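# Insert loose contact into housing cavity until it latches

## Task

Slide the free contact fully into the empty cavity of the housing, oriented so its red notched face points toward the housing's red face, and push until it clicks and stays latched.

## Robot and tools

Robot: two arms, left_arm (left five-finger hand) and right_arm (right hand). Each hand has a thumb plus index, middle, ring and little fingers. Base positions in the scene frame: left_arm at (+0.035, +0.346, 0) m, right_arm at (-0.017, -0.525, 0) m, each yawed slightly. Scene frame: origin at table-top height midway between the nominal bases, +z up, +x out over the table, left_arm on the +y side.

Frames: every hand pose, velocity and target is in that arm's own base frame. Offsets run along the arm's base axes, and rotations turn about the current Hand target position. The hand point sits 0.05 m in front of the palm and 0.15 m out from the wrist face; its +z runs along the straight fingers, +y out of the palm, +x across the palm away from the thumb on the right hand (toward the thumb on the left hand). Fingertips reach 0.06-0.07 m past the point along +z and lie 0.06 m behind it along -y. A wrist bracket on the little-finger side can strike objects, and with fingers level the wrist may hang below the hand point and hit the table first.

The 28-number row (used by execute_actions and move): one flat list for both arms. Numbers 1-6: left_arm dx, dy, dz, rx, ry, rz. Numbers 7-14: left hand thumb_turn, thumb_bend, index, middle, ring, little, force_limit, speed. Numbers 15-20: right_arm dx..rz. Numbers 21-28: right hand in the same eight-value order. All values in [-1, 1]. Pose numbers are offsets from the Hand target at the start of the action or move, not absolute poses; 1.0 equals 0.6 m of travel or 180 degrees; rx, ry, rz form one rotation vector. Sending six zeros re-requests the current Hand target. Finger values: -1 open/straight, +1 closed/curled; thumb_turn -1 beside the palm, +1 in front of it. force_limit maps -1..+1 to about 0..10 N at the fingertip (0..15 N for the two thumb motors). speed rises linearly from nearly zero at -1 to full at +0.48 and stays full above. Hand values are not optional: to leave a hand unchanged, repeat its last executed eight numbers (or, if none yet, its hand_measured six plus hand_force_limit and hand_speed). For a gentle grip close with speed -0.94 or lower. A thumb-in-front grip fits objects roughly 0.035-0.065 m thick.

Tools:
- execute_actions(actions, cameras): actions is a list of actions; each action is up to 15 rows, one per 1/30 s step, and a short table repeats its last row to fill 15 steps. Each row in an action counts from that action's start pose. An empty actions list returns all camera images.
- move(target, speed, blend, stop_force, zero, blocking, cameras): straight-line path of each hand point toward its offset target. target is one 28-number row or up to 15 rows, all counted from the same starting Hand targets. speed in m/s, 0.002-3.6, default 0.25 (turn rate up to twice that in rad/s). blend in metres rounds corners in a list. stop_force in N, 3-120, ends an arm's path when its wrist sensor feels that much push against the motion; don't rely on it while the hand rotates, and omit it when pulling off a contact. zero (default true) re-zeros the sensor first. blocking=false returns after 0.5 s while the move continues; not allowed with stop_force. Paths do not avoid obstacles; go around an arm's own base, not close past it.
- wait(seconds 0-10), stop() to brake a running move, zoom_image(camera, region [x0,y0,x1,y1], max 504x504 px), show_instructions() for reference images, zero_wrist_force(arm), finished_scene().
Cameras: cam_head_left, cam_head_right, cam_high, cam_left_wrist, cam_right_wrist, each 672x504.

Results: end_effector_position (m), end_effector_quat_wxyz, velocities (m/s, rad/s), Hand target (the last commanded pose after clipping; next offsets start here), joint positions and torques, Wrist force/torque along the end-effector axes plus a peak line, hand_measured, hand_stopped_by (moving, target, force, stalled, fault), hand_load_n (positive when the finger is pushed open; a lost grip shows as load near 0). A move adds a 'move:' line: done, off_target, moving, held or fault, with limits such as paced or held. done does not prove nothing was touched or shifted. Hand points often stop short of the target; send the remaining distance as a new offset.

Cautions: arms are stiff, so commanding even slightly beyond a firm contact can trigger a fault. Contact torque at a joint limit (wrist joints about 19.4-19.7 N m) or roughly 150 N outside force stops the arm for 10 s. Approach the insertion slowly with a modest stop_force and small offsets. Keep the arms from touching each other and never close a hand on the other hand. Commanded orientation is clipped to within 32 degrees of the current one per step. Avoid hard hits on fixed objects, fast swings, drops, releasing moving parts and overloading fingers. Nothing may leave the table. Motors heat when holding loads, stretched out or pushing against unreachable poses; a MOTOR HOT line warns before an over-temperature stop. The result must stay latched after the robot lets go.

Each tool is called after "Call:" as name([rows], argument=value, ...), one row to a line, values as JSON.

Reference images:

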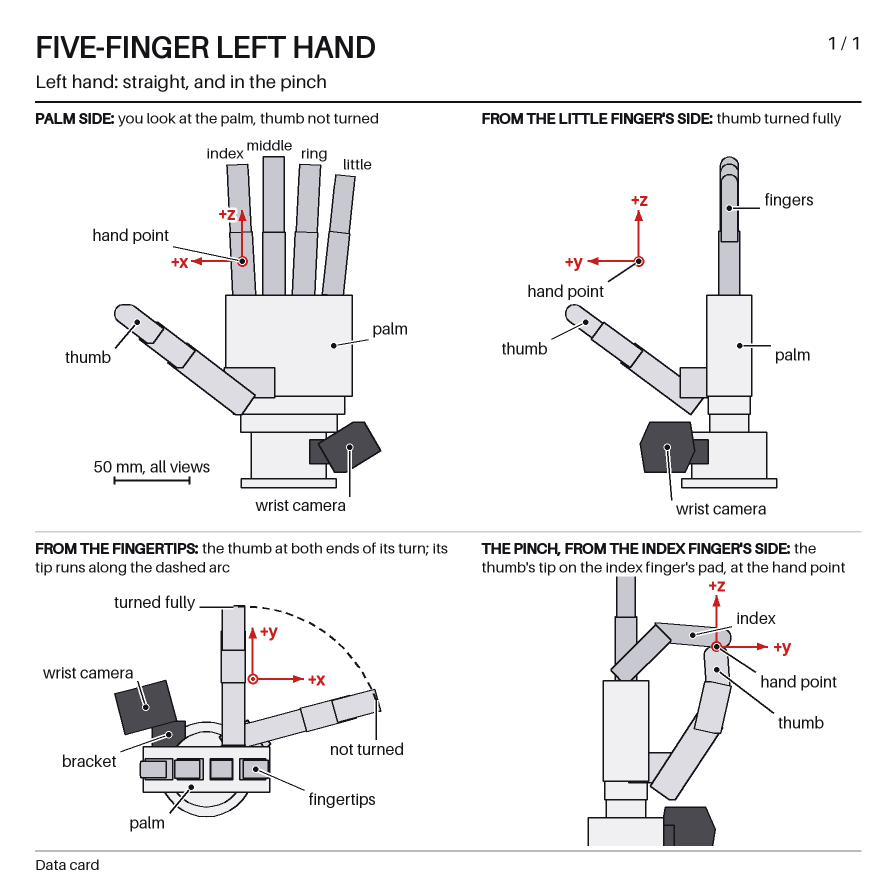

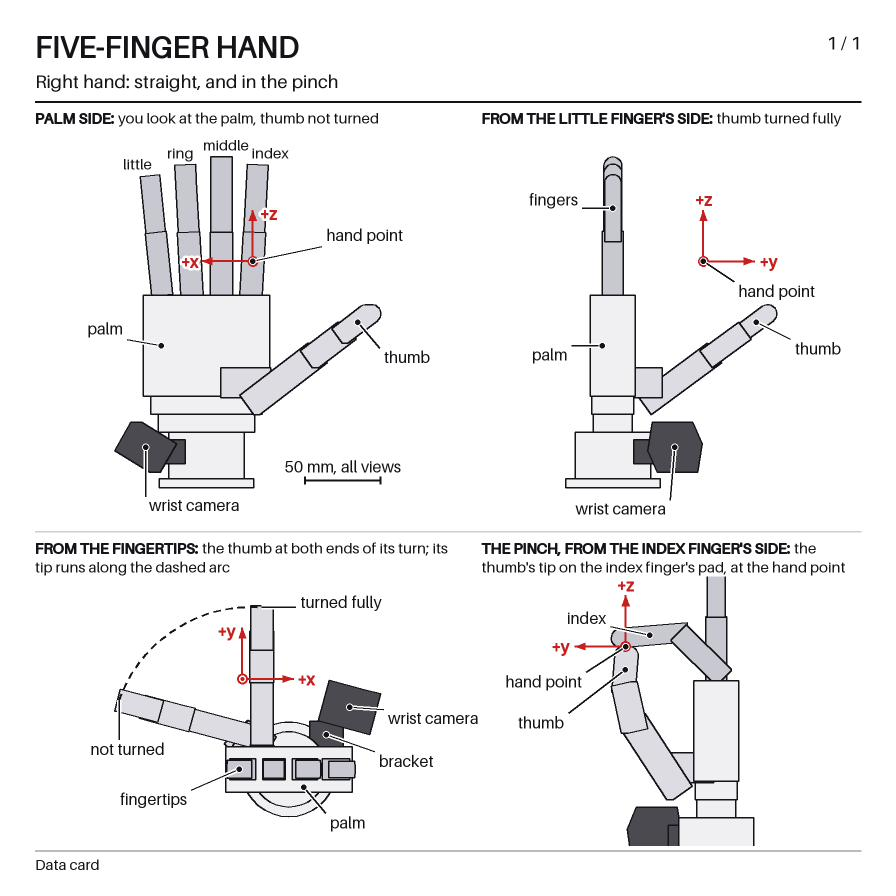

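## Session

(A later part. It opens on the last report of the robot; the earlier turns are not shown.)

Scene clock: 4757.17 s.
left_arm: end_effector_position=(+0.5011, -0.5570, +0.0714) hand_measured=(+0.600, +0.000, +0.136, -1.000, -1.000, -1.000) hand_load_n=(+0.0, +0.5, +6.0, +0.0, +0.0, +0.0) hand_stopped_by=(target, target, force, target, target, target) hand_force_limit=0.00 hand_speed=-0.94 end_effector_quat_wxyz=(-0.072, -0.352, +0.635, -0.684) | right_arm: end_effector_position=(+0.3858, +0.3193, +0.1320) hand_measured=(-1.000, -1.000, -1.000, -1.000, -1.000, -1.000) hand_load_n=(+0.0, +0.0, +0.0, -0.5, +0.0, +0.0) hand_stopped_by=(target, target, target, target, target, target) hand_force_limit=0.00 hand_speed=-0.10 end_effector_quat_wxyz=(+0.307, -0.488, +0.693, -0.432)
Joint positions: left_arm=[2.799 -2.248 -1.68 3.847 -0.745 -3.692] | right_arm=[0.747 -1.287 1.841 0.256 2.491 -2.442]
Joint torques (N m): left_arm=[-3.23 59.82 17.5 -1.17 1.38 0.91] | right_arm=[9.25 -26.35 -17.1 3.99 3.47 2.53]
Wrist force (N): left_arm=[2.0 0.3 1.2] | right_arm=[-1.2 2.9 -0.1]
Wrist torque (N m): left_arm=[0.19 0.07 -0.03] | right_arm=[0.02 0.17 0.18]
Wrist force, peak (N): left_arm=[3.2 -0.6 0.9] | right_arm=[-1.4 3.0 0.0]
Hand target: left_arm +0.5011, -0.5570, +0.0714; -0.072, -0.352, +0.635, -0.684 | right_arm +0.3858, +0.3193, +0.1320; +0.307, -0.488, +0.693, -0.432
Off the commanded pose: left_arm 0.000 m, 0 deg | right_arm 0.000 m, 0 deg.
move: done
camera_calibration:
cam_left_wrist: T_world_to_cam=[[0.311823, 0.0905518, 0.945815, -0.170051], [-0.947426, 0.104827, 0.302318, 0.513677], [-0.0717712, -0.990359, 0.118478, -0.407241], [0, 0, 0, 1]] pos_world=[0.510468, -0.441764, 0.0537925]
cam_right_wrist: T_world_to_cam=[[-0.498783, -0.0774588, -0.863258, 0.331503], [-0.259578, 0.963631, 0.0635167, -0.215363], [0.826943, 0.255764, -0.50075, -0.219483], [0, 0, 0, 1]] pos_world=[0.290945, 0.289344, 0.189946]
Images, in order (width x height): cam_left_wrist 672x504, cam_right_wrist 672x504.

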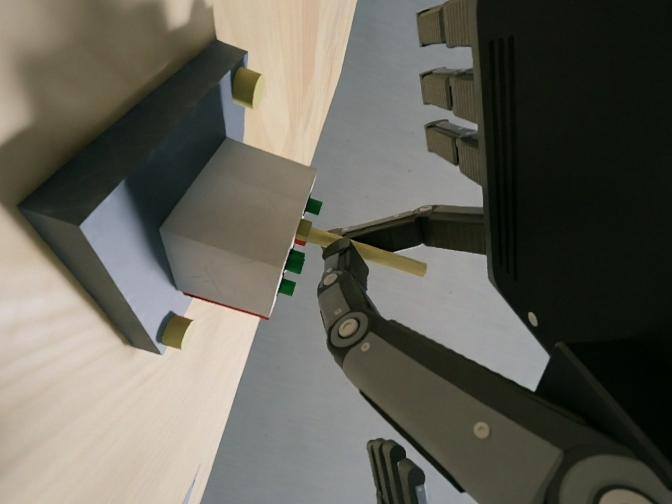

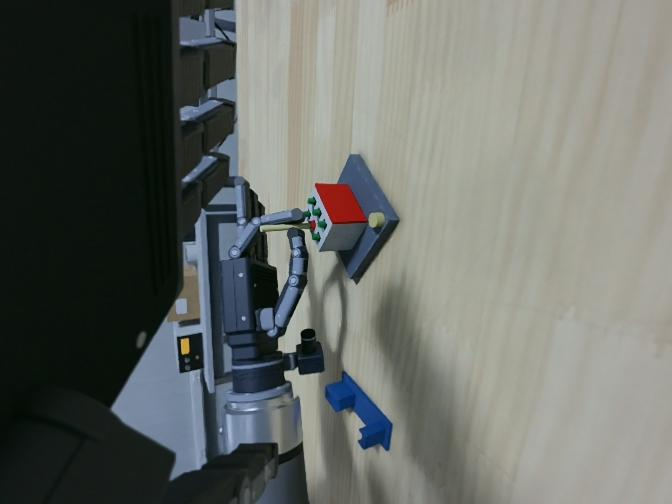

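Call:
move(target=[0,0,-0.006,0,0,0,0.6,0.0,0.26,-1,-1,-1,0.0,-0.94,0,0,0,0,0,0,-1,-1,-1,-1,-1,-1,0,-0.1], speed=0.006, stop_force=8, cameras=["cam_right_wrist","cam_left_wrist"])

Call:
zoom_image(camera="cam_right_wrist", region=[276, 195, 336, 245])

Call:
zoom_image(camera="cam_left_wrist", region=[240, 160, 400, 320])

Scene clock: 4784.07 s.
left_arm: end_effector_position=(+0.5011, -0.5570, +0.0678) hand_measured=(+0.600, +0.000, +0.136, -1.000, -1.000, -1.000) hand_load_n=(+1.0, +0.5, +7.0, +0.0, +0.0, -0.5) hand_stopped_by=(target, target, force, target, target, target) hand_force_limit=0.00 hand_speed=-0.94 end_effector_quat_wxyz=(-0.072, -0.352, +0.635, -0.684) | right_arm: end_effector_position=(+0.3858, +0.3193, +0.1320) hand_measured=(-1.000, -1.000, -1.000, -1.000, -1.000, -1.000) hand_load_n=(+0.0, +0.0, +0.0, +0.0, +0.0, +0.0) hand_stopped_by=(target, target, target, target, target, target) hand_force_limit=0.00 hand_speed=-0.10 end_effector_quat_wxyz=(+0.307, -0.488, +0.693, -0.432)
Joint positions: left_arm=[2.799 -2.254 -1.682 3.854 -0.745 -3.692] | right_arm=[0.747 -1.287 1.841 0.256 2.491 -2.442]
Joint torques (N m): left_arm=[-1.43 56.75 12.21 -1.67 1.03 1.71] | right_arm=[9.16 -26.59 -17 3.88 3.38 2.44]
Wrist force (N): left_arm=[3.5 -3.3 1.5] | right_arm=[-1.1 2.9 -0.1]
Wrist torque (N m): left_arm=[0.13 0.05 0.01] | right_arm=[0.02 0.16 0.18]
Wrist force, peak (N): left_arm=[4.1 -3.2 1.3] | right_arm=[-1.3 3.0 0.2]
Hand target: left_arm +0.5011, -0.5570, +0.0678; -0.072, -0.352, +0.635, -0.684 | right_arm +0.3858, +0.3193, +0.1320; +0.307, -0.488, +0.693, -0.432
Off the commanded pose: left_arm 0.000 m, 0 deg | right_arm 0.000 m, 0 deg.
move: done
camera_calibration:
cam_left_wrist: T_world_to_cam=[[0.311733, 0.0905615, 0.945844, -0.166597], [-0.947455, 0.104818, 0.302228, 0.514781], [-0.0717715, -0.990359, 0.118478, -0.406815], [0, 0, 0, 1]] pos_world=[0.510468, -0.441764, 0.0501924]
cam_right_wrist: T_world_to_cam=[[-0.498783, -0.0774588, -0.863258, 0.331503], [-0.259578, 0.963631, 0.0635167, -0.215363], [0.826943, 0.255764, -0.50075, -0.219483], [0, 0, 0, 1]] pos_world=[0.290945, 0.289344, 0.189946]
Images, in order (width x height): cam_left_wrist 672x504, cam_right_wrist 672x504.

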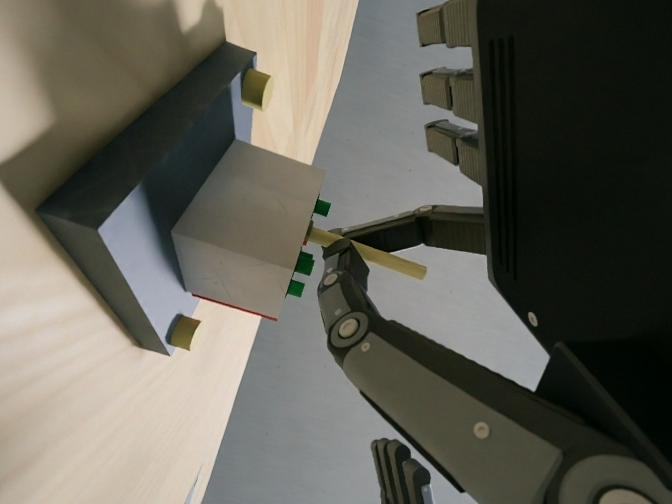

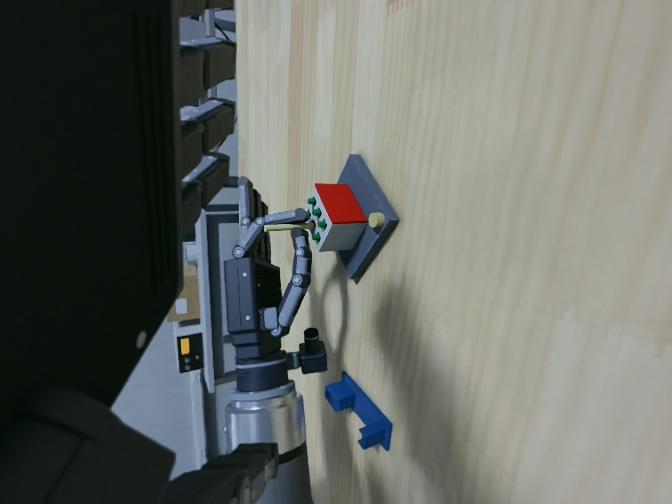

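Scaled by 8.400.

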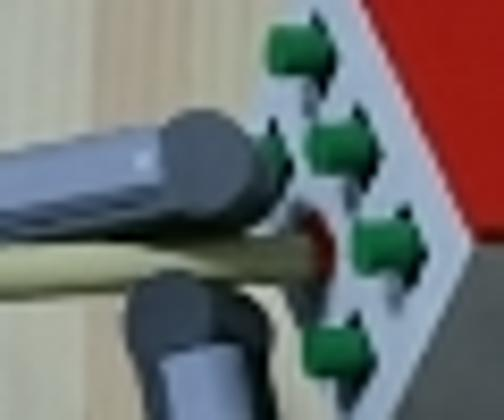

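Scaled by 3.150.

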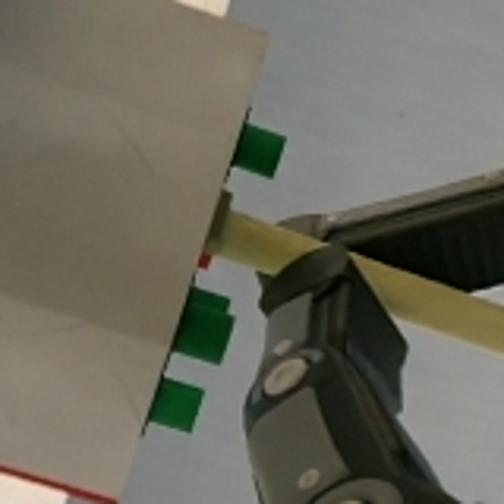

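Call:
move(target=[0,0,-0.0035,0,0,0,0.6,0.0,0.26,-1,-1,-1,0.0,-0.94,0,0,0,0,0,0,-1,-1,-1,-1,-1,-1,0,-0.1], speed=0.005, stop_force=8, cameras=["cam_right_wrist","cam_left_wrist"])

Call:
zoom_image(camera="cam_right_wrist", region=[286, 200, 336, 250])

Call:
zoom_image(camera="cam_left_wrist", region=[260, 170, 400, 310])

Scene clock: 4799.77 s.
left_arm: end_effector_position=(+0.5011, -0.5570, +0.0657) hand_measured=(+0.600, +0.000, +0.136, -1.000, -1.000, -1.000) hand_load_n=(+1.0, +0.0, +7.0, +0.0, +0.0, +0.0) hand_stopped_by=(target, target, force, target, target, target) hand_force_limit=0.00 hand_speed=-0.94 end_effector_quat_wxyz=(-0.072, -0.352, +0.635, -0.684) | right_arm: end_effector_position=(+0.3858, +0.3193, +0.1320) hand_measured=(-1.000, -1.000, -1.000, -1.000, -1.000, -1.000) hand_load_n=(+0.0, +0.0, +0.0, +0.0, +0.0, +0.0) hand_stopped_by=(target, target, target, target, target, target) hand_force_limit=0.00 hand_speed=-0.10 end_effector_quat_wxyz=(+0.307, -0.488, +0.693, -0.432)
Joint positions: left_arm=[2.799 -2.257 -1.682 3.858 -0.745 -3.692] | right_arm=[0.747 -1.287 1.841 0.256 2.491 -2.442]
Joint torques (N m): left_arm=[0.55 55.35 13.39 -1.11 0.53 1.5] | right_arm=[9.3 -27.33 -17.02 3.93 3.35 2.36]
Wrist force (N): left_arm=[3.3 -2.8 2.6] | right_arm=[-1.2 2.6 0.0]
Wrist torque (N m): left_arm=[0.22 0.04 -0.01] | right_arm=[-0.01 0.17 0.17]
Wrist force, peak (N): left_arm=[3.4 -3.4 2.3] | right_arm=[-1.4 3.0 0.0]
Hand target: left_arm +0.5011, -0.5570, +0.0657; -0.072, -0.352, +0.635, -0.684 | right_arm +0.3858, +0.3193, +0.1320; +0.307, -0.488, +0.693, -0.432
Off the commanded pose: left_arm 0.000 m, 0 deg | right_arm 0.000 m, 0 deg.
move: done
camera_calibration:
cam_left_wrist: T_world_to_cam=[[0.311704, 0.0905646, 0.945853, -0.164595], [-0.947465, 0.104816, 0.302199, 0.515421], [-0.0717715, -0.990359, 0.118478, -0.406566], [0, 0, 0, 1]] pos_world=[0.510468, -0.441764, 0.0480924]
cam_right_wrist: T_world_to_cam=[[-0.498783, -0.0774588, -0.863258, 0.331503], [-0.259578, 0.963631, 0.0635167, -0.215363], [0.826943, 0.255764, -0.50075, -0.219483], [0, 0, 0, 1]] pos_world=[0.290945, 0.289344, 0.189946]
Images, in order (width x height): cam_left_wrist 672x504, cam_right_wrist 672x504.

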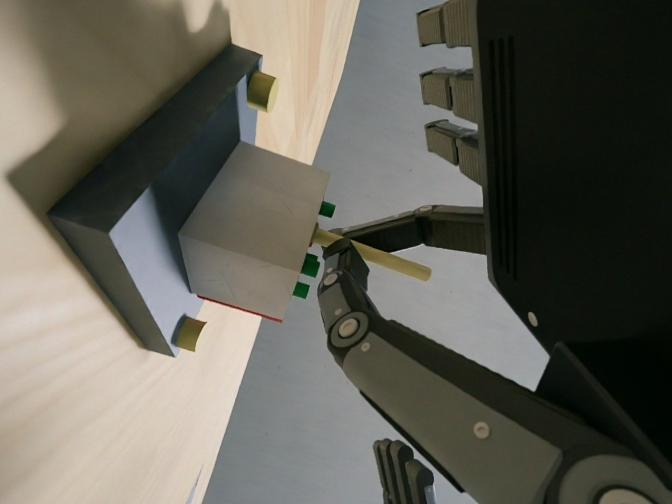

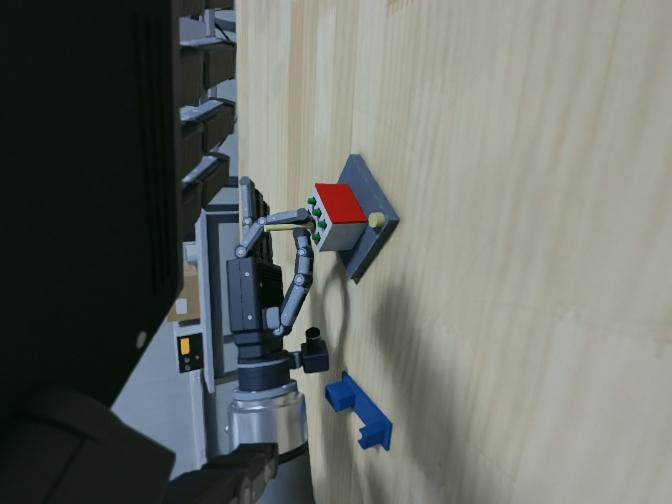

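Scaled by 10.080.

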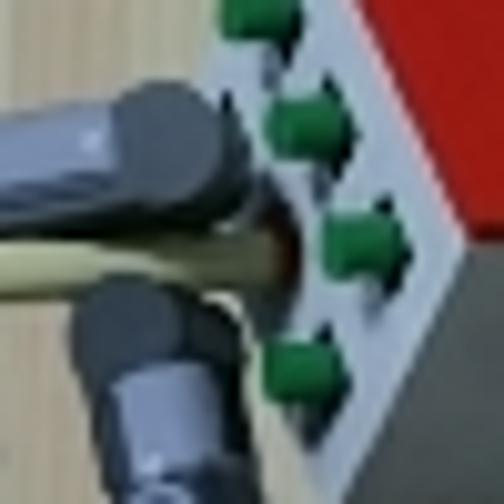

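Scaled by 3.600.

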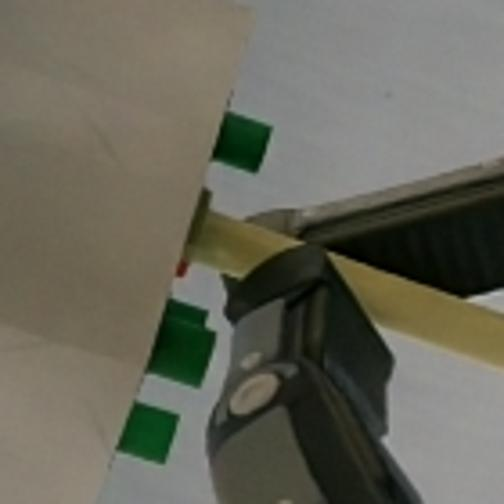

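Call:
move([
  [0,0,0,0,0,0,0.6,0.0,-0.2,-1,-1,-1,0.0,-0.6,0,0,0,0,0,0,-1,-1,-1,-1,-1,-1,0,-0.1],
  [-0.0033,-0.0014,0,0,0,0,0.6,0.0,-0.2,-1,-1,-1,0.0,-0.6,0,0,0,0,0,0,-1,-1,-1,-1,-1,-1,0,-0.1],
  [-0.0033,-0.0014,0.18,0,0,0,0.6,0.0,-0.2,-1,-1,-1,0.0,-0.6,-0.1,0,0,0,0,0,-1,-1,-1,-1,-1,-1,0,-0.1],
], speed=[0.02,0.02,0.06], cameras=["cam_right_wrist","cam_left_wrist"])

Call:
zoom_image(camera="cam_right_wrist", region=[220, 180, 340, 280])

Scene clock: 5008.27 s.
left_arm: end_effector_position=(+0.4991, -0.5579, +0.1738) hand_measured=(+0.600, +0.000, -0.200, -1.000, -1.000, -1.000) hand_load_n=(-0.5, +0.0, +0.0, +0.0, +0.0, +0.0) hand_stopped_by=(target, target, target, target, target, target) hand_force_limit=0.00 hand_speed=-0.60 end_effector_quat_wxyz=(-0.072, -0.352, +0.635, -0.684) | right_arm: end_effector_position=(+0.3257, +0.3192, +0.1320) hand_measured=(-1.000, -1.000, -1.000, -1.000, -1.000, -1.000) hand_load_n=(+0.0, +0.0, +0.0, +0.0, +0.0, +0.0) hand_stopped_by=(target, target, target, target, target, target) hand_force_limit=0.00 hand_speed=-0.10 end_effector_quat_wxyz=(+0.307, -0.488, +0.693, -0.432)
Joint positions: left_arm=[2.796 -2.093 -1.62 3.632 -0.748 -3.693] | right_arm=[0.866 -1.311 1.902 0.348 2.567 -2.285]
Joint torques (N m): left_arm=[5.54 43.03 18.21 3.36 1.87 1.63] | right_arm=[-9.49 -27.17 -29.16 -0.19 -0.34 -2.37]
Wrist force (N): left_arm=[-0.3 1.3 -0.1] | right_arm=[-0.6 2.5 -0.4]
Wrist torque (N m): left_arm=[0.28 0.05 -0.07] | right_arm=[-0.01 0.08 0.19]
Wrist force, peak (N): left_arm=[3.1 -3.3 2.5] | right_arm=[-1.4 2.9 0.2]
Hand target: left_arm +0.4991, -0.5579, +0.1737; -0.072, -0.352, +0.635, -0.684 | right_arm +0.3258, +0.3193, +0.1320; +0.307, -0.488, +0.693, -0.432
Off the commanded pose: left_arm 0.000 m, 0 deg | right_arm 0.000 m, 0 deg.
move: done
camera_calibration:
cam_left_wrist: T_world_to_cam=[[0.311531, 0.0906779, 0.945899, -0.266037], [-0.947522, 0.104829, 0.302016, 0.481111], [-0.0717712, -0.990348, 0.118577, -0.420412], [0, 0, 0, 1]] pos_world=[0.508568, -0.442664, 0.156192]
cam_right_wrist: T_world_to_cam=[[-0.498779, -0.0776303, -0.863246, 0.301651], [-0.259551, 0.963652, 0.0633079, -0.230846], [0.826954, 0.255633, -0.500798, -0.169663], [0, 0, 0, 1]] pos_world=[0.230845, 0.289245, 0.190046]
Images, in order (width x height): cam_left_wrist 672x504, cam_right_wrist 672x504.

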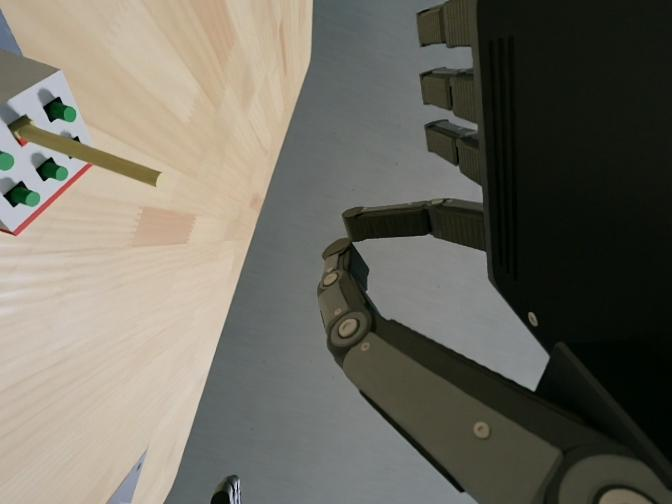

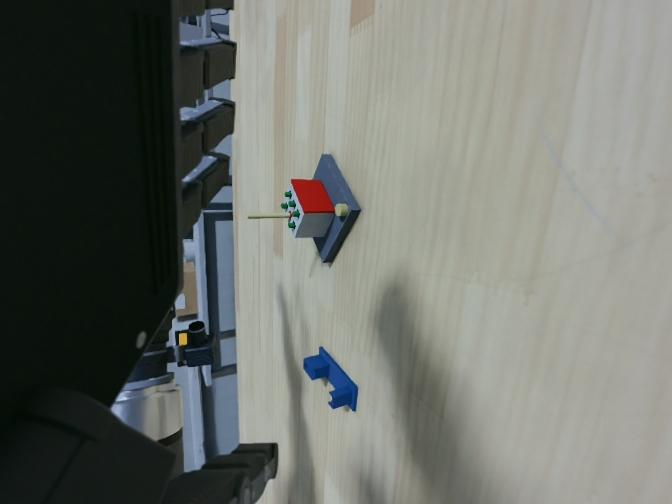

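Scaled by 4.200.

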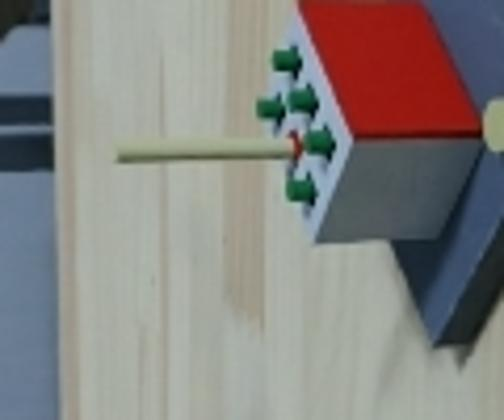

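Call:
execute_actions(actions=[])

Scene clock: 5073.23 s.
left_arm: end_effector_position=(+0.4991, -0.5579, +0.1737) hand_measured=(+0.600, +0.000, -0.200, -1.000, -1.000, -1.000) hand_load_n=(+0.0, +0.0, +0.0, +0.0, +0.0, +0.0) hand_stopped_by=(target, target, target, target, target, target) hand_force_limit=0.00 hand_speed=-0.60 end_effector_quat_wxyz=(-0.072, -0.352, +0.635, -0.684) | right_arm: end_effector_position=(+0.3258, +0.3193, +0.1320) hand_measured=(-1.000, -1.000, -1.000, -1.000, -1.000, -1.000) hand_load_n=(-0.5, +0.0, +0.0, +0.0, +0.0, +0.0) hand_stopped_by=(target, target, target, target, target, target) hand_force_limit=0.00 hand_speed=-0.10 end_effector_quat_wxyz=(+0.307, -0.488, +0.693, -0.432)
Joint positions: left_arm=[2.796 -2.094 -1.62 3.632 -0.748 -3.693] | right_arm=[0.865 -1.311 1.902 0.347 2.567 -2.285]
Joint velocities: within noise
Joint torques (N m): left_arm=[5.12 42.96 17.67 -0.91 1.3 -0.95] | right_arm=[-10.42 -23.92 -29.3 -0.2 -0.86 -2.23]
Wrist force (N): left_arm=[-0.1 1.2 -0.2] | right_arm=[-0.6 2.6 -0.3]
Wrist torque (N m): left_arm=[0.27 0.03 -0.05] | right_arm=[-0.01 0.07 0.20]
Wrist force, peak (N): left_arm=[0.0 1.5 0.1] | right_arm=[-0.8 2.9 -0.4]
Hand target: left_arm +0.4991, -0.5579, +0.1737; -0.072, -0.352, +0.635, -0.684 | right_arm +0.3258, +0.3193, +0.1320; +0.307, -0.488, +0.693, -0.432
Off the commanded pose: left_arm 0.000 m, 0 deg | right_arm 0.000 m, 0 deg.
camera_calibration:
cam_left_wrist: T_world_to_cam=[[0.311704, 0.0905646, 0.945853, -0.266074], [-0.947465, 0.104816, 0.302199, 0.481077], [-0.0717715, -0.990359, 0.118478, -0.420389], [0, 0, 0, 1]] pos_world=[0.508568, -0.442664, 0.156092]
cam_right_wrist: T_world_to_cam=[[-0.498785, -0.0774528, -0.863258, 0.301575], [-0.259575, 0.963632, 0.0635221, -0.23094], [0.826943, 0.255764, -0.50075, -0.169866], [0, 0, 0, 1]] pos_world=[0.230945, 0.289344, 0.189946]

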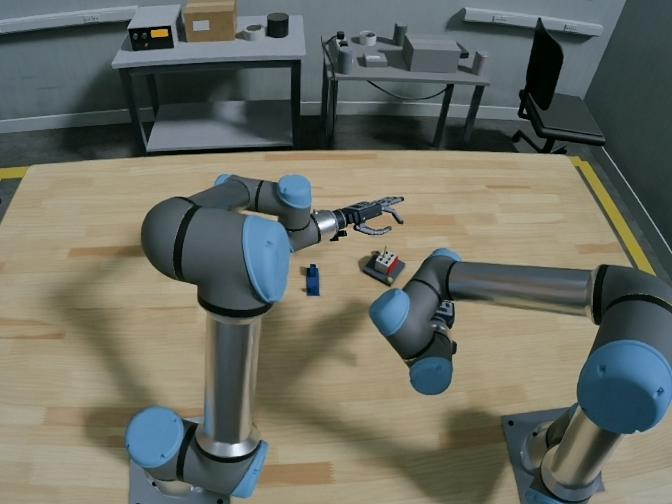

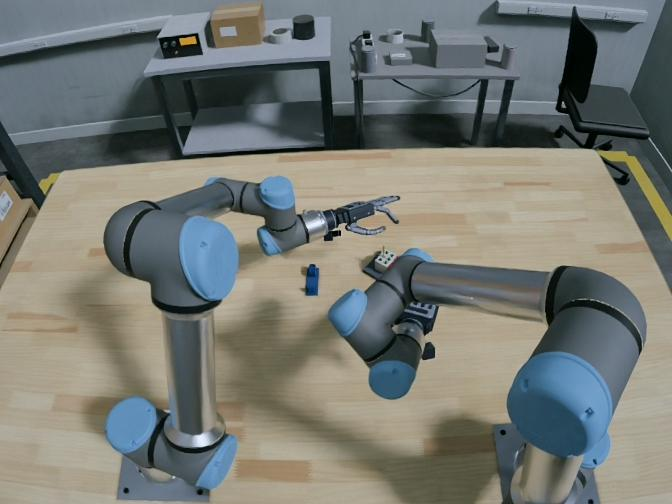

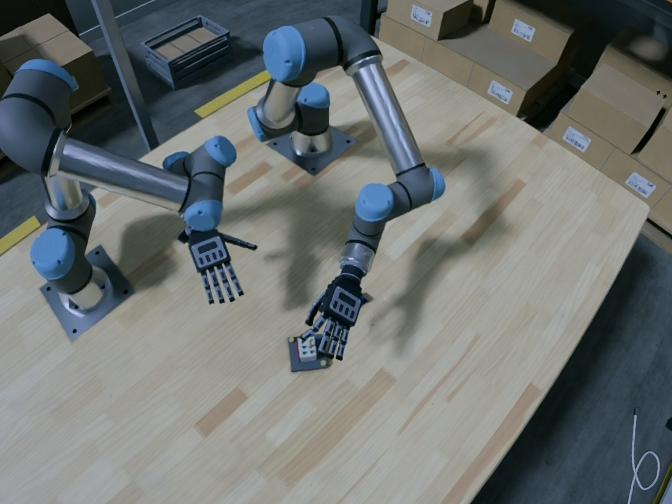

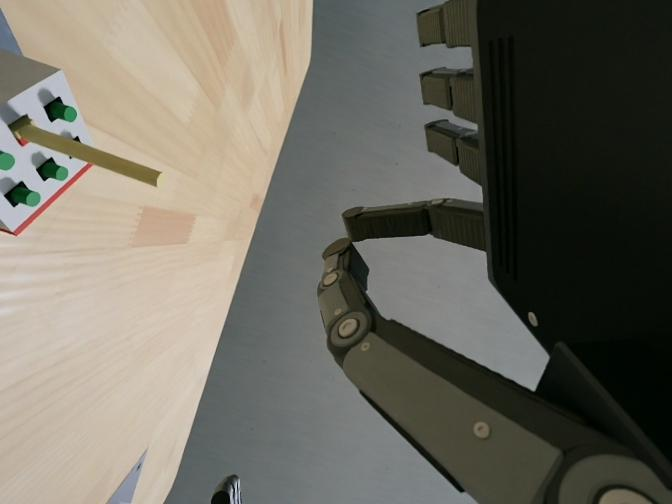

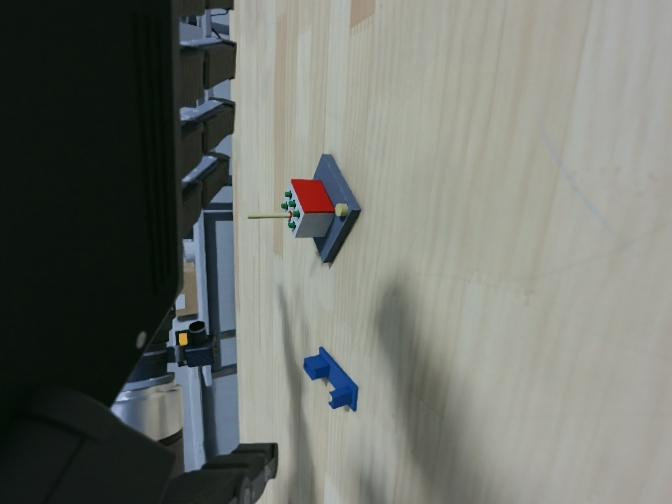

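Call:
zoom_image(camera="cam_right_wrist", region=[240, 160, 370, 270])

Call:
zoom_image(camera="cam_left_wrist", region=[0, 40, 180, 250])

Scaled by 3.877.

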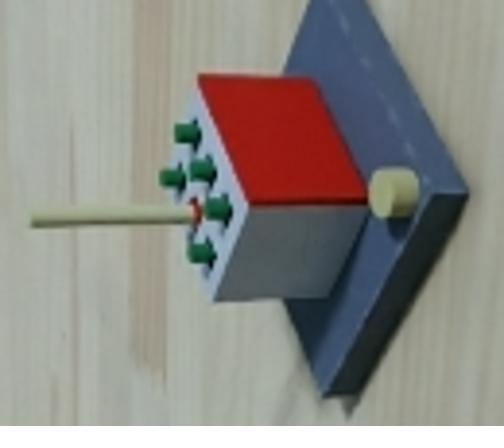

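Scaled by 2.400.

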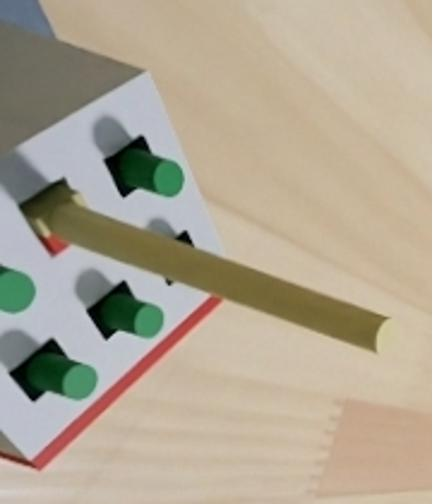

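Call:
move([
  [0.0027, -0.0785, -0.006, 0.0606, -0.1855, -0.0056, -1, -1, -1, -1, -1, -1, 0.0, -0.2, 0,0,0,0,0,0,-1,-1,-1,-1,-1,-1,0,-0.1],
], speed=0.2, cameras=["cam_left_wrist", "cam_right_wrist"])

Scene clock: 5143.80 s.
left_arm: end_effector_position=(+0.5007, -0.6050, +0.1702) hand_measured=(-1.000, -1.000, -1.000, -1.000, -1.000, -1.000) hand_load_n=(-0.5, +0.0, +0.0, +0.0, +0.0, +0.0) hand_stopped_by=(target, target, target, target, target, target) hand_force_limit=0.00 hand_speed=-0.20 end_effector_quat_wxyz=(+0.141, -0.141, +0.693, -0.693) | right_arm: end_effector_position=(+0.3258, +0.3193, +0.1320) hand_measured=(-1.000, -1.000, -1.000, -1.000, -1.000, -1.000) hand_load_n=(-0.5, +0.0, +0.0, +0.0, +0.0, +0.0) hand_stopped_by=(target, target, target, target, target, target) hand_force_limit=0.00 hand_speed=-0.10 end_effector_quat_wxyz=(+0.307, -0.488, +0.693, -0.432)
Joint positions: left_arm=[2.681 -2.091 -1.589 3.678 -0.861 -3.14] | right_arm=[0.865 -1.311 1.902 0.347 2.567 -2.285]
Joint torques (N m): left_arm=[8.25 50.74 22.8 -0.64 1.82 1.55] | right_arm=[-9.76 -27.87 -25.47 -0.13 -0.93 -2.52]
Wrist force (N): left_arm=[0.9 1.5 0.2] | right_arm=[-0.7 2.5 -0.2]
Wrist torque (N m): left_arm=[0.30 -0.14 0.07] | right_arm=[-0.03 0.10 0.18]
Wrist force, peak (N): left_arm=[1.1 1.7 0.8] | right_arm=[-0.8 2.9 -0.2]
Hand target: left_arm +0.5007, -0.6050, +0.1701; +0.141, -0.141, +0.693, -0.692 | right_arm +0.3258, +0.3193, +0.1320; +0.307, -0.488, +0.693, -0.432
Off the commanded pose: left_arm 0.000 m, 0 deg | right_arm 0.000 m, 0 deg.
move: done
camera_calibration:
cam_left_wrist: T_world_to_cam=[[-0.261693, -0.0970703, 0.960257, -0.0878071], [-0.961116, 0.117091, -0.25009, 0.596791], [-0.0881613, -0.988366, -0.123938, -0.415865], [0, 0, 0, 1]] pos_world=[0.513944, -0.489429, 0.182028]
cam_right_wrist: T_world_to_cam=[[-0.498783, -0.0774588, -0.863258, 0.301576], [-0.259578, 0.963631, 0.0635167, -0.230938], [0.826943, 0.255764, -0.50075, -0.169866], [0, 0, 0, 1]] pos_world=[0.230945, 0.289344, 0.189946]
Images, in order (width x height): cam_left_wrist 672x504, cam_right_wrist 672x504.

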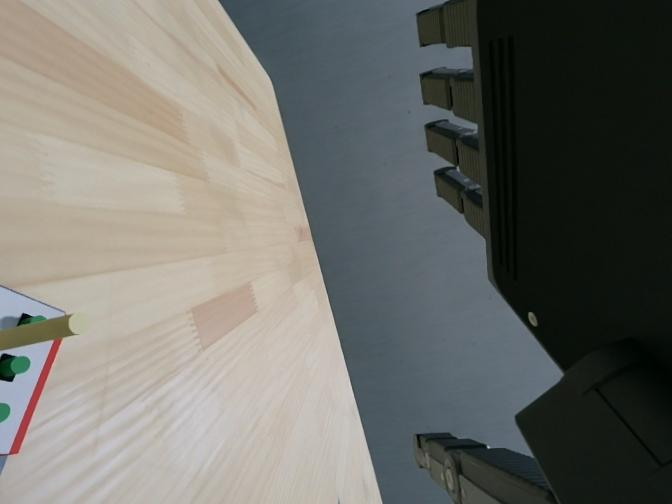

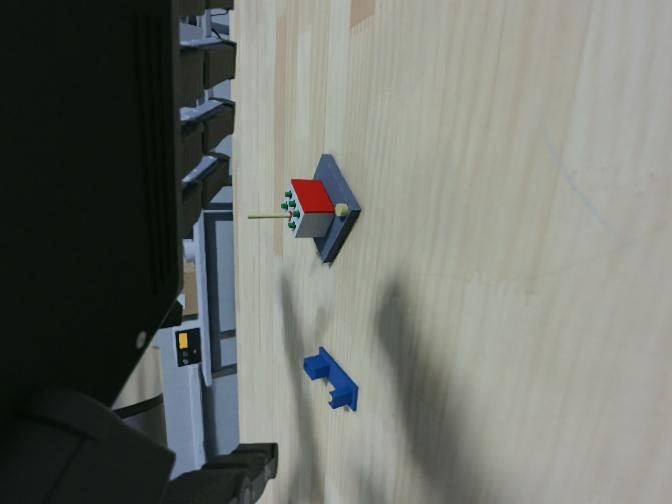

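Call:
move([
  [0, 0, -0.1635, 0, 0, 0, -1, -1, -1, -1, -1, -1, 0.0, -0.2, 0,0,0,0,0,0,-1,-1,-1,-1,-1,-1,0,-0.1],
], speed=0.12, cameras=["cam_left_wrist", "cam_right_wrist"])

Scene clock: 5188.10 s.
left_arm: end_effector_position=(+0.5007, -0.6049, +0.0721) hand_measured=(-1.000, -1.000, -1.000, -1.000, -1.000, -1.000) hand_load_n=(+0.0, +0.0, +0.0, +0.0, +0.0, +0.0) hand_stopped_by=(target, target, target, target, target, target) hand_force_limit=0.00 hand_speed=-0.20 end_effector_quat_wxyz=(+0.141, -0.141, +0.694, -0.692) | right_arm: end_effector_position=(+0.3258, +0.3193, +0.1320) hand_measured=(-1.000, -1.000, -1.000, -1.000, -1.000, -1.000) hand_load_n=(+0.0, +0.0, +0.0, -0.5, +0.0, +0.0) hand_stopped_by=(target, target, target, target, target, target) hand_force_limit=0.00 hand_speed=-0.10 end_effector_quat_wxyz=(+0.307, -0.488, +0.693, -0.432)
Joint positions: left_arm=[2.682 -2.229 -1.659 3.886 -0.86 -3.14] | right_arm=[0.865 -1.311 1.902 0.347 2.567 -2.285]
Joint torques (N m): left_arm=[-0.69 51.34 32.2 0.6 -1.76 -0.99] | right_arm=[-9.29 -34.33 -19.08 -0.11 -0.86 -2.45]
Wrist force (N): left_arm=[1.0 1.6 0.3] | right_arm=[-0.7 2.6 -0.4]
Wrist torque (N m): left_arm=[0.29 -0.16 0.08] | right_arm=[-0.02 0.10 0.19]
Wrist force, peak (N): left_arm=[1.1 2.9 0.3] | right_arm=[-0.7 3.0 -0.4]
Hand target: left_arm +0.5007, -0.6050, +0.0720; +0.141, -0.141, +0.693, -0.692 | right_arm +0.3258, +0.3193, +0.1320; +0.307, -0.488, +0.693, -0.432
Off the commanded pose: left_arm 0.000 m, 0 deg | right_arm 0.000 m, 0 deg.
move: done
camera_calibration:
cam_left_wrist: T_world_to_cam=[[-0.261712, -0.097286, 0.96023, 0.00631039], [-0.96112, 0.117046, -0.250096, 0.572226], [-0.0880599, -0.98835, -0.124136, -0.427952], [0, 0, 0, 1]] pos_world=[0.513944, -0.489329, 0.0839276]
cam_right_wrist: T_world_to_cam=[[-0.498783, -0.0774588, -0.863258, 0.301576], [-0.259578, 0.963631, 0.0635167, -0.230938], [0.826943, 0.255764, -0.50075, -0.169866], [0, 0, 0, 1]] pos_world=[0.230945, 0.289344, 0.189946]
Images, in order (width x height): cam_left_wrist 672x504, cam_right_wrist 672x504.

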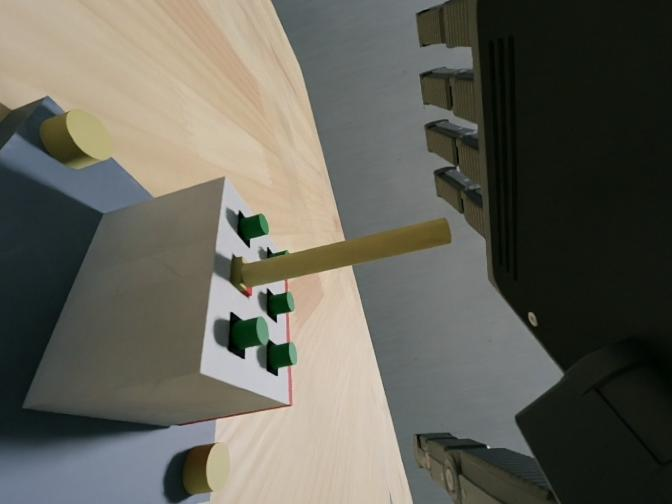

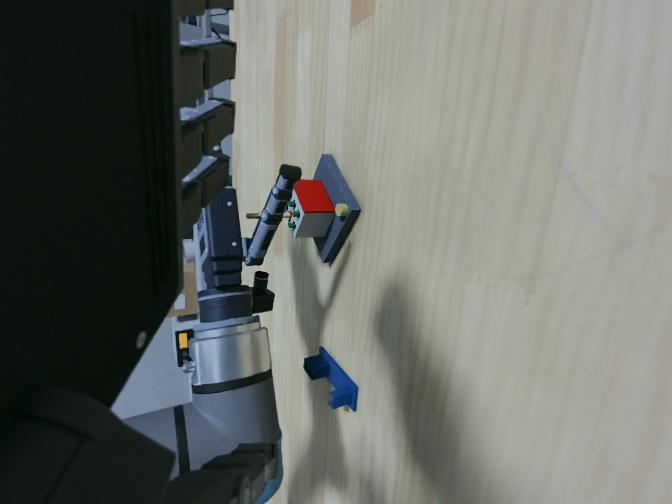

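Call:
move([
  [0, 0, -0.040, 0, 0, 0, -1, -1, -1, -1, -1, -1, 0.0, -0.2, 0,0,0,0,0,0,-1,-1,-1,-1,-1,-1,0,-0.1],
], speed=0.007, stop_force=10, cameras=["cam_left_wrist", "cam_right_wrist"])

Scene clock: 5214.03 s.
left_arm: end_effector_position=(+0.5007, -0.6050, +0.0552) hand_measured=(-1.000, -1.000, -1.000, -1.000, -1.000, -1.000) hand_load_n=(-0.5, +0.0, +0.0, +0.0, +0.0, +0.0) hand_stopped_by=(target, target, target, target, target, target) hand_force_limit=0.00 hand_speed=-0.20 end_effector_quat_wxyz=(+0.141, -0.141, +0.693, -0.692) | right_arm: end_effector_position=(+0.3258, +0.3193, +0.1320) hand_measured=(-1.000, -1.000, -1.000, -1.000, -1.000, -1.000) hand_load_n=(+0.0, +0.0, +0.0, +0.0, -0.5, +0.0) hand_stopped_by=(target, target, target, target, target, target) hand_force_limit=0.00 hand_speed=-0.10 end_effector_quat_wxyz=(+0.307, -0.488, +0.693, -0.432)
Joint positions: left_arm=[2.682 -2.257 -1.665 3.92 -0.861 -3.14] | right_arm=[0.865 -1.311 1.902 0.347 2.567 -2.285]
Joint torques (N m): left_arm=[-4.64 60.08 30.35 -0.77 -1.84 1.26] | right_arm=[-10 -39.5 -14.72 -0.28 -0.76 -2.41]
Wrist force (N): left_arm=[0.2 -1.4 0.1] | right_arm=[-0.5 2.5 -0.4]
Wrist torque (N m): left_arm=[0.12 -0.12 0.12] | right_arm=[-0.03 0.06 0.20]
Wrist force, peak (N): left_arm=[-0.2 -9.2 0.0] | right_arm=[-0.8 3.0 -0.3]
Hand target: left_arm +0.5007, -0.6050, +0.0552; +0.141, -0.141, +0.693, -0.692 (not the last commanded pose) | right_arm +0.3258, +0.3193, +0.1320; +0.307, -0.488, +0.693, -0.432
Off the commanded pose: left_arm 0.007 m, 0 deg | right_arm 0.000 m, 0 deg.
move: contact (left_arm)
camera_calibration:
cam_left_wrist: T_world_to_cam=[[-0.261913, -0.097166, 0.960188, 0.0226242], [-0.961065, 0.117043, -0.250309, 0.568117], [-0.0880613, -0.988362, -0.124038, -0.430139], [0, 0, 0, 1]] pos_world=[0.514044, -0.489429, 0.0671276]
cam_right_wrist: T_world_to_cam=[[-0.498783, -0.0774588, -0.863258, 0.301576], [-0.259578, 0.963631, 0.0635167, -0.230938], [0.826943, 0.255764, -0.50075, -0.169866], [0, 0, 0, 1]] pos_world=[0.230945, 0.289344, 0.189946]
Images, in order (width x height): cam_left_wrist 672x504, cam_right_wrist 672x504.

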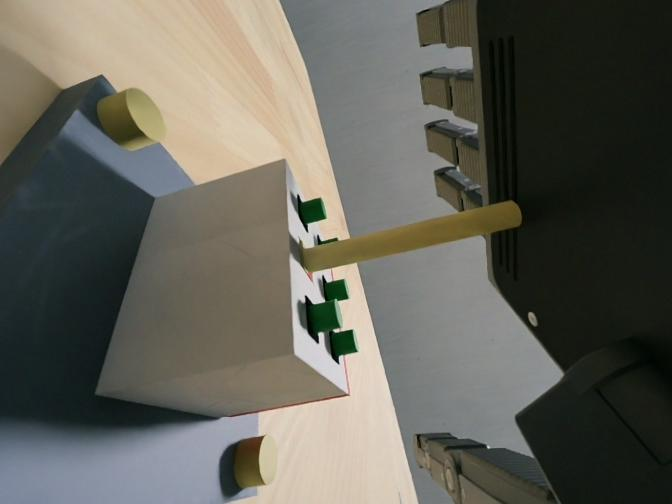

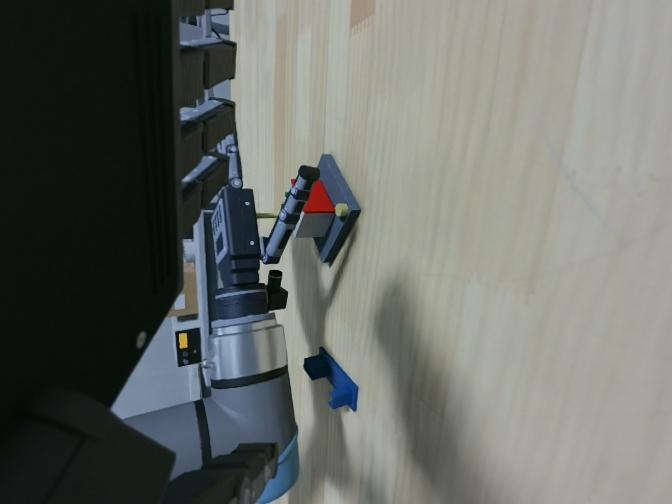

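Call:
move([
  [0, 0, -0.010, 0, 0, 0, -1, -1, -1, -1, -1, -1, 0.0, -0.2, 0,0,0,0,0,0,-1,-1,-1,-1,-1,-1,0,-0.1],
], speed=0.004, stop_force=16, cameras=["cam_left_wrist"])

Scene clock: 5227.50 s.
left_arm: end_effector_position=(+0.5007, -0.6050, +0.0492) hand_measured=(-1.000, -1.000, -1.000, -1.000, -1.000, -1.000) hand_load_n=(-0.5, +0.0, +0.0, +0.0, -0.5, +0.0) hand_stopped_by=(target, target, target, target, target, target) hand_force_limit=0.00 hand_speed=-0.20 end_effector_quat_wxyz=(+0.141, -0.141, +0.693, -0.692) | right_arm: end_effector_position=(+0.3258, +0.3193, +0.1320) hand_measured=(-1.000, -1.000, -1.000, -1.000, -1.000, -1.000) hand_load_n=(-0.5, +0.0, +0.0, +0.0, -0.5, +0.0) hand_stopped_by=(target, target, target, target, target, target) hand_force_limit=0.00 hand_speed=-0.10 end_effector_quat_wxyz=(+0.307, -0.488, +0.693, -0.432)
Joint positions: left_arm=[2.682 -2.267 -1.667 3.932 -0.861 -3.14] | right_arm=[0.865 -1.311 1.902 0.347 2.567 -2.285]
Joint torques (N m): left_arm=[-5.16 55.05 13.64 -0.67 -1.81 1.52] | right_arm=[-9.34 -39.71 -14.26 -0.25 -0.87 -2.43]
Wrist force (N): left_arm=[-0.2 -4.8 -0.4] | right_arm=[-0.5 2.6 -0.2]
Wrist torque (N m): left_arm=[-0.02 -0.10 0.18] | right_arm=[-0.02 0.06 0.20]
Wrist force, peak (N): left_arm=[0.4 -9.0 0.1] | right_arm=[-0.8 2.9 -0.3]
Hand target: left_arm +0.5007, -0.6050, +0.0492; +0.141, -0.141, +0.693, -0.692 | right_arm +0.3258, +0.3193, +0.1320; +0.307, -0.488, +0.693, -0.432
Off the commanded pose: left_arm 0.000 m, 0 deg | right_arm 0.000 m, 0 deg.
move: done
camera_calibration:
cam_left_wrist: T_world_to_cam=[[-0.262006, -0.097155, 0.960164, 0.0285356], [-0.96104, 0.117052, -0.250401, 0.566587], [-0.0880614, -0.988362, -0.124038, -0.430896], [0, 0, 0, 1]] pos_world=[0.514044, -0.489429, 0.0610276]
Images, in order (width x height): cam_left_wrist 672x504.

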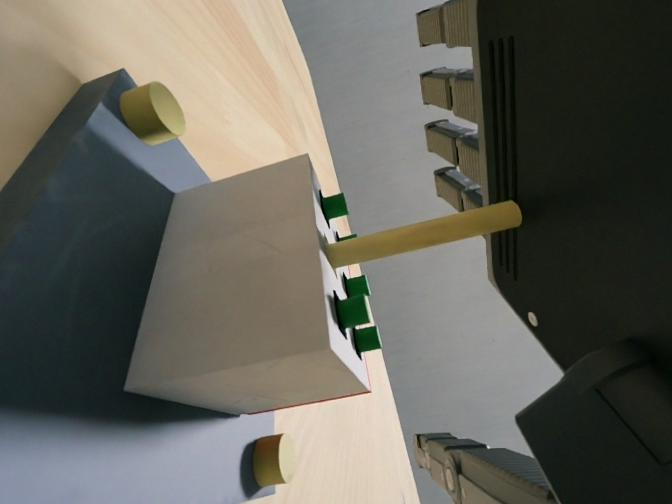

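Call:
move([
  [0, 0, -0.010, 0, 0, 0, -1, -1, -1, -1, -1, -1, 0.0, -0.2, 0,0,0,0,0,0,-1,-1,-1,-1,-1,-1,0,-0.1],
], speed=0.004, stop_force=14, cameras=["cam_left_wrist"])

Scene clock: 5237.93 s.
left_arm: end_effector_position=(+0.5007, -0.6050, +0.0432) hand_measured=(-1.000, -1.000, -1.000, -1.000, -1.000, -1.000) hand_load_n=(+0.0, +0.0, +0.0, +0.0, -0.5, +0.0) hand_stopped_by=(target, target, target, target, target, target) hand_force_limit=0.00 hand_speed=-0.20 end_effector_quat_wxyz=(+0.141, -0.141, +0.693, -0.692) | right_arm: end_effector_position=(+0.3258, +0.3193, +0.1320) hand_measured=(-1.000, -1.000, -1.000, -1.000, -1.000, -1.000) hand_load_n=(-0.5, +0.0, +0.0, +0.0, +0.0, +0.0) hand_stopped_by=(target, target, target, target, target, target) hand_force_limit=0.00 hand_speed=-0.10 end_effector_quat_wxyz=(+0.307, -0.488, +0.693, -0.432)
Joint positions: left_arm=[2.682 -2.277 -1.669 3.944 -0.861 -3.14] | right_arm=[0.865 -1.311 1.902 0.347 2.567 -2.285]
Joint torques (N m): left_arm=[-5.03 61.1 18.63 1.42 -1.8 0.33] | right_arm=[-8.68 -39.41 -15.02 -0.39 -0.71 -2.4]
Wrist force (N): left_arm=[0.9 1.3 0.4] | right_arm=[-0.8 2.8 -0.2]
Wrist torque (N m): left_arm=[0.24 -0.15 0.08] | right_arm=[0.00 0.10 0.19]
Wrist force, peak (N): left_arm=[0.1 -5.5 -0.3] | right_arm=[-0.7 2.9 -0.6]
Hand target: left_arm +0.5007, -0.6050, +0.0432; +0.141, -0.141, +0.693, -0.692 | right_arm +0.3258, +0.3193, +0.1320; +0.307, -0.488, +0.693, -0.432
Off the commanded pose: left_arm 0.000 m, 0 deg | right_arm 0.000 m, 0 deg.
move: done
camera_calibration:
cam_left_wrist: T_world_to_cam=[[-0.261913, -0.097166, 0.960188, 0.0342424], [-0.961065, 0.117043, -0.250309, 0.565088], [-0.0880613, -0.988362, -0.124038, -0.43164], [0, 0, 0, 1]] pos_world=[0.514044, -0.489429, 0.0550276]
Images, in order (width x height): cam_left_wrist 672x504.

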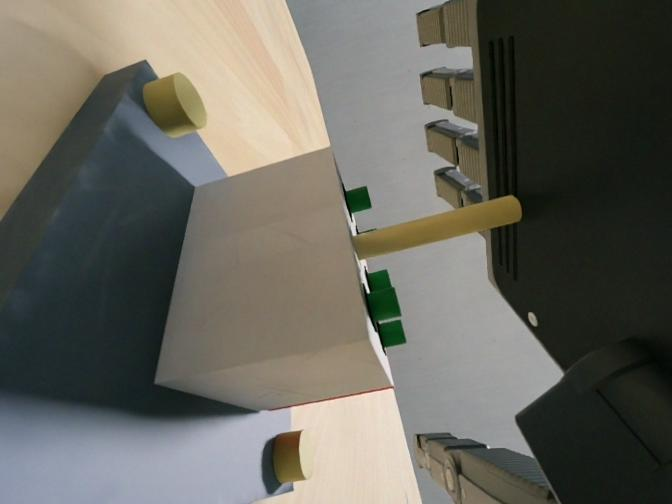

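Call:
zoom_image(camera="cam_left_wrist", region=[320, 170, 540, 380])

Scaled by 2.291.

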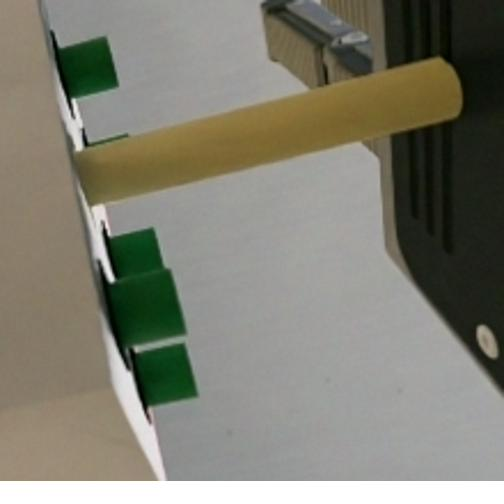

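Call:
move([
  [0, 0, -0.009, 0, 0, 0, -1, -1, -1, -1, -1, -1, 0.0, -0.2, 0,0,0,0,0,0,-1,-1,-1,-1,-1,-1,0,-0.1],
], speed=0.004, stop_force=12, cameras=["cam_left_wrist"])

Scene clock: 5274.40 s.
left_arm: end_effector_position=(+0.5008, -0.6050, +0.0427) hand_measured=(-1.000, -1.000, -1.000, -1.000, -1.000, -1.000) hand_load_n=(+0.0, +0.0, -0.5, +0.0, +0.5, +0.0) hand_stopped_by=(target, target, target, target, target, target) hand_force_limit=0.00 hand_speed=-0.20 end_effector_quat_wxyz=(+0.141, -0.140, +0.693, -0.693) | right_arm: end_effector_position=(+0.3258, +0.3193, +0.1320) hand_measured=(-1.000, -1.000, -1.000, -1.000, -1.000, -1.000) hand_load_n=(+0.0, +0.0, +0.0, +0.0, +0.0, +0.0) hand_stopped_by=(target, target, target, target, target, target) hand_force_limit=0.00 hand_speed=-0.10 end_effector_quat_wxyz=(+0.307, -0.488, +0.693, -0.432)
Joint positions: left_arm=[2.682 -2.278 -1.669 3.945 -0.861 -3.14] | right_arm=[0.865 -1.311 1.902 0.347 2.567 -2.285]
Joint torques (N m): left_arm=[-4.77 55.39 21.35 -1.86 -1.73 -0.7] | right_arm=[-8.9 -39.86 -15.8 -0.26 -0.81 -2.4]
Wrist force (N): left_arm=[1.0 -9.7 0.7] | right_arm=[-0.7 2.7 -0.3]
Wrist torque (N m): left_arm=[-0.37 -0.12 0.37] | right_arm=[0.00 0.09 0.19]
Wrist force, peak (N): left_arm=[2.1 -12.1 0.4] | right_arm=[-0.9 2.9 -0.2]
Hand target: left_arm +0.5008, -0.6050, +0.0427; +0.141, -0.140, +0.693, -0.693 (not the last commanded pose) | right_arm +0.3258, +0.3193, +0.1320; +0.307, -0.488, +0.693, -0.432
Off the commanded pose: left_arm 0.005 m, 0 deg | right_arm 0.000 m, 0 deg.
move: contact (left_arm)
camera_calibration:
cam_left_wrist: T_world_to_cam=[[-0.2623, -0.0970239, 0.960097, 0.0350219], [-0.96096, 0.117058, -0.250706, 0.565035], [-0.0880628, -0.988374, -0.12394, -0.431704], [0, 0, 0, 1]] pos_world=[0.514145, -0.489429, 0.0545276]
Images, in order (width x height): cam_left_wrist 672x504.

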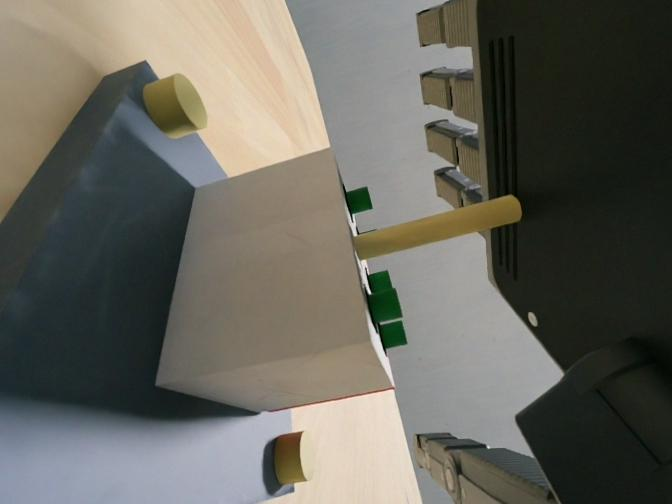

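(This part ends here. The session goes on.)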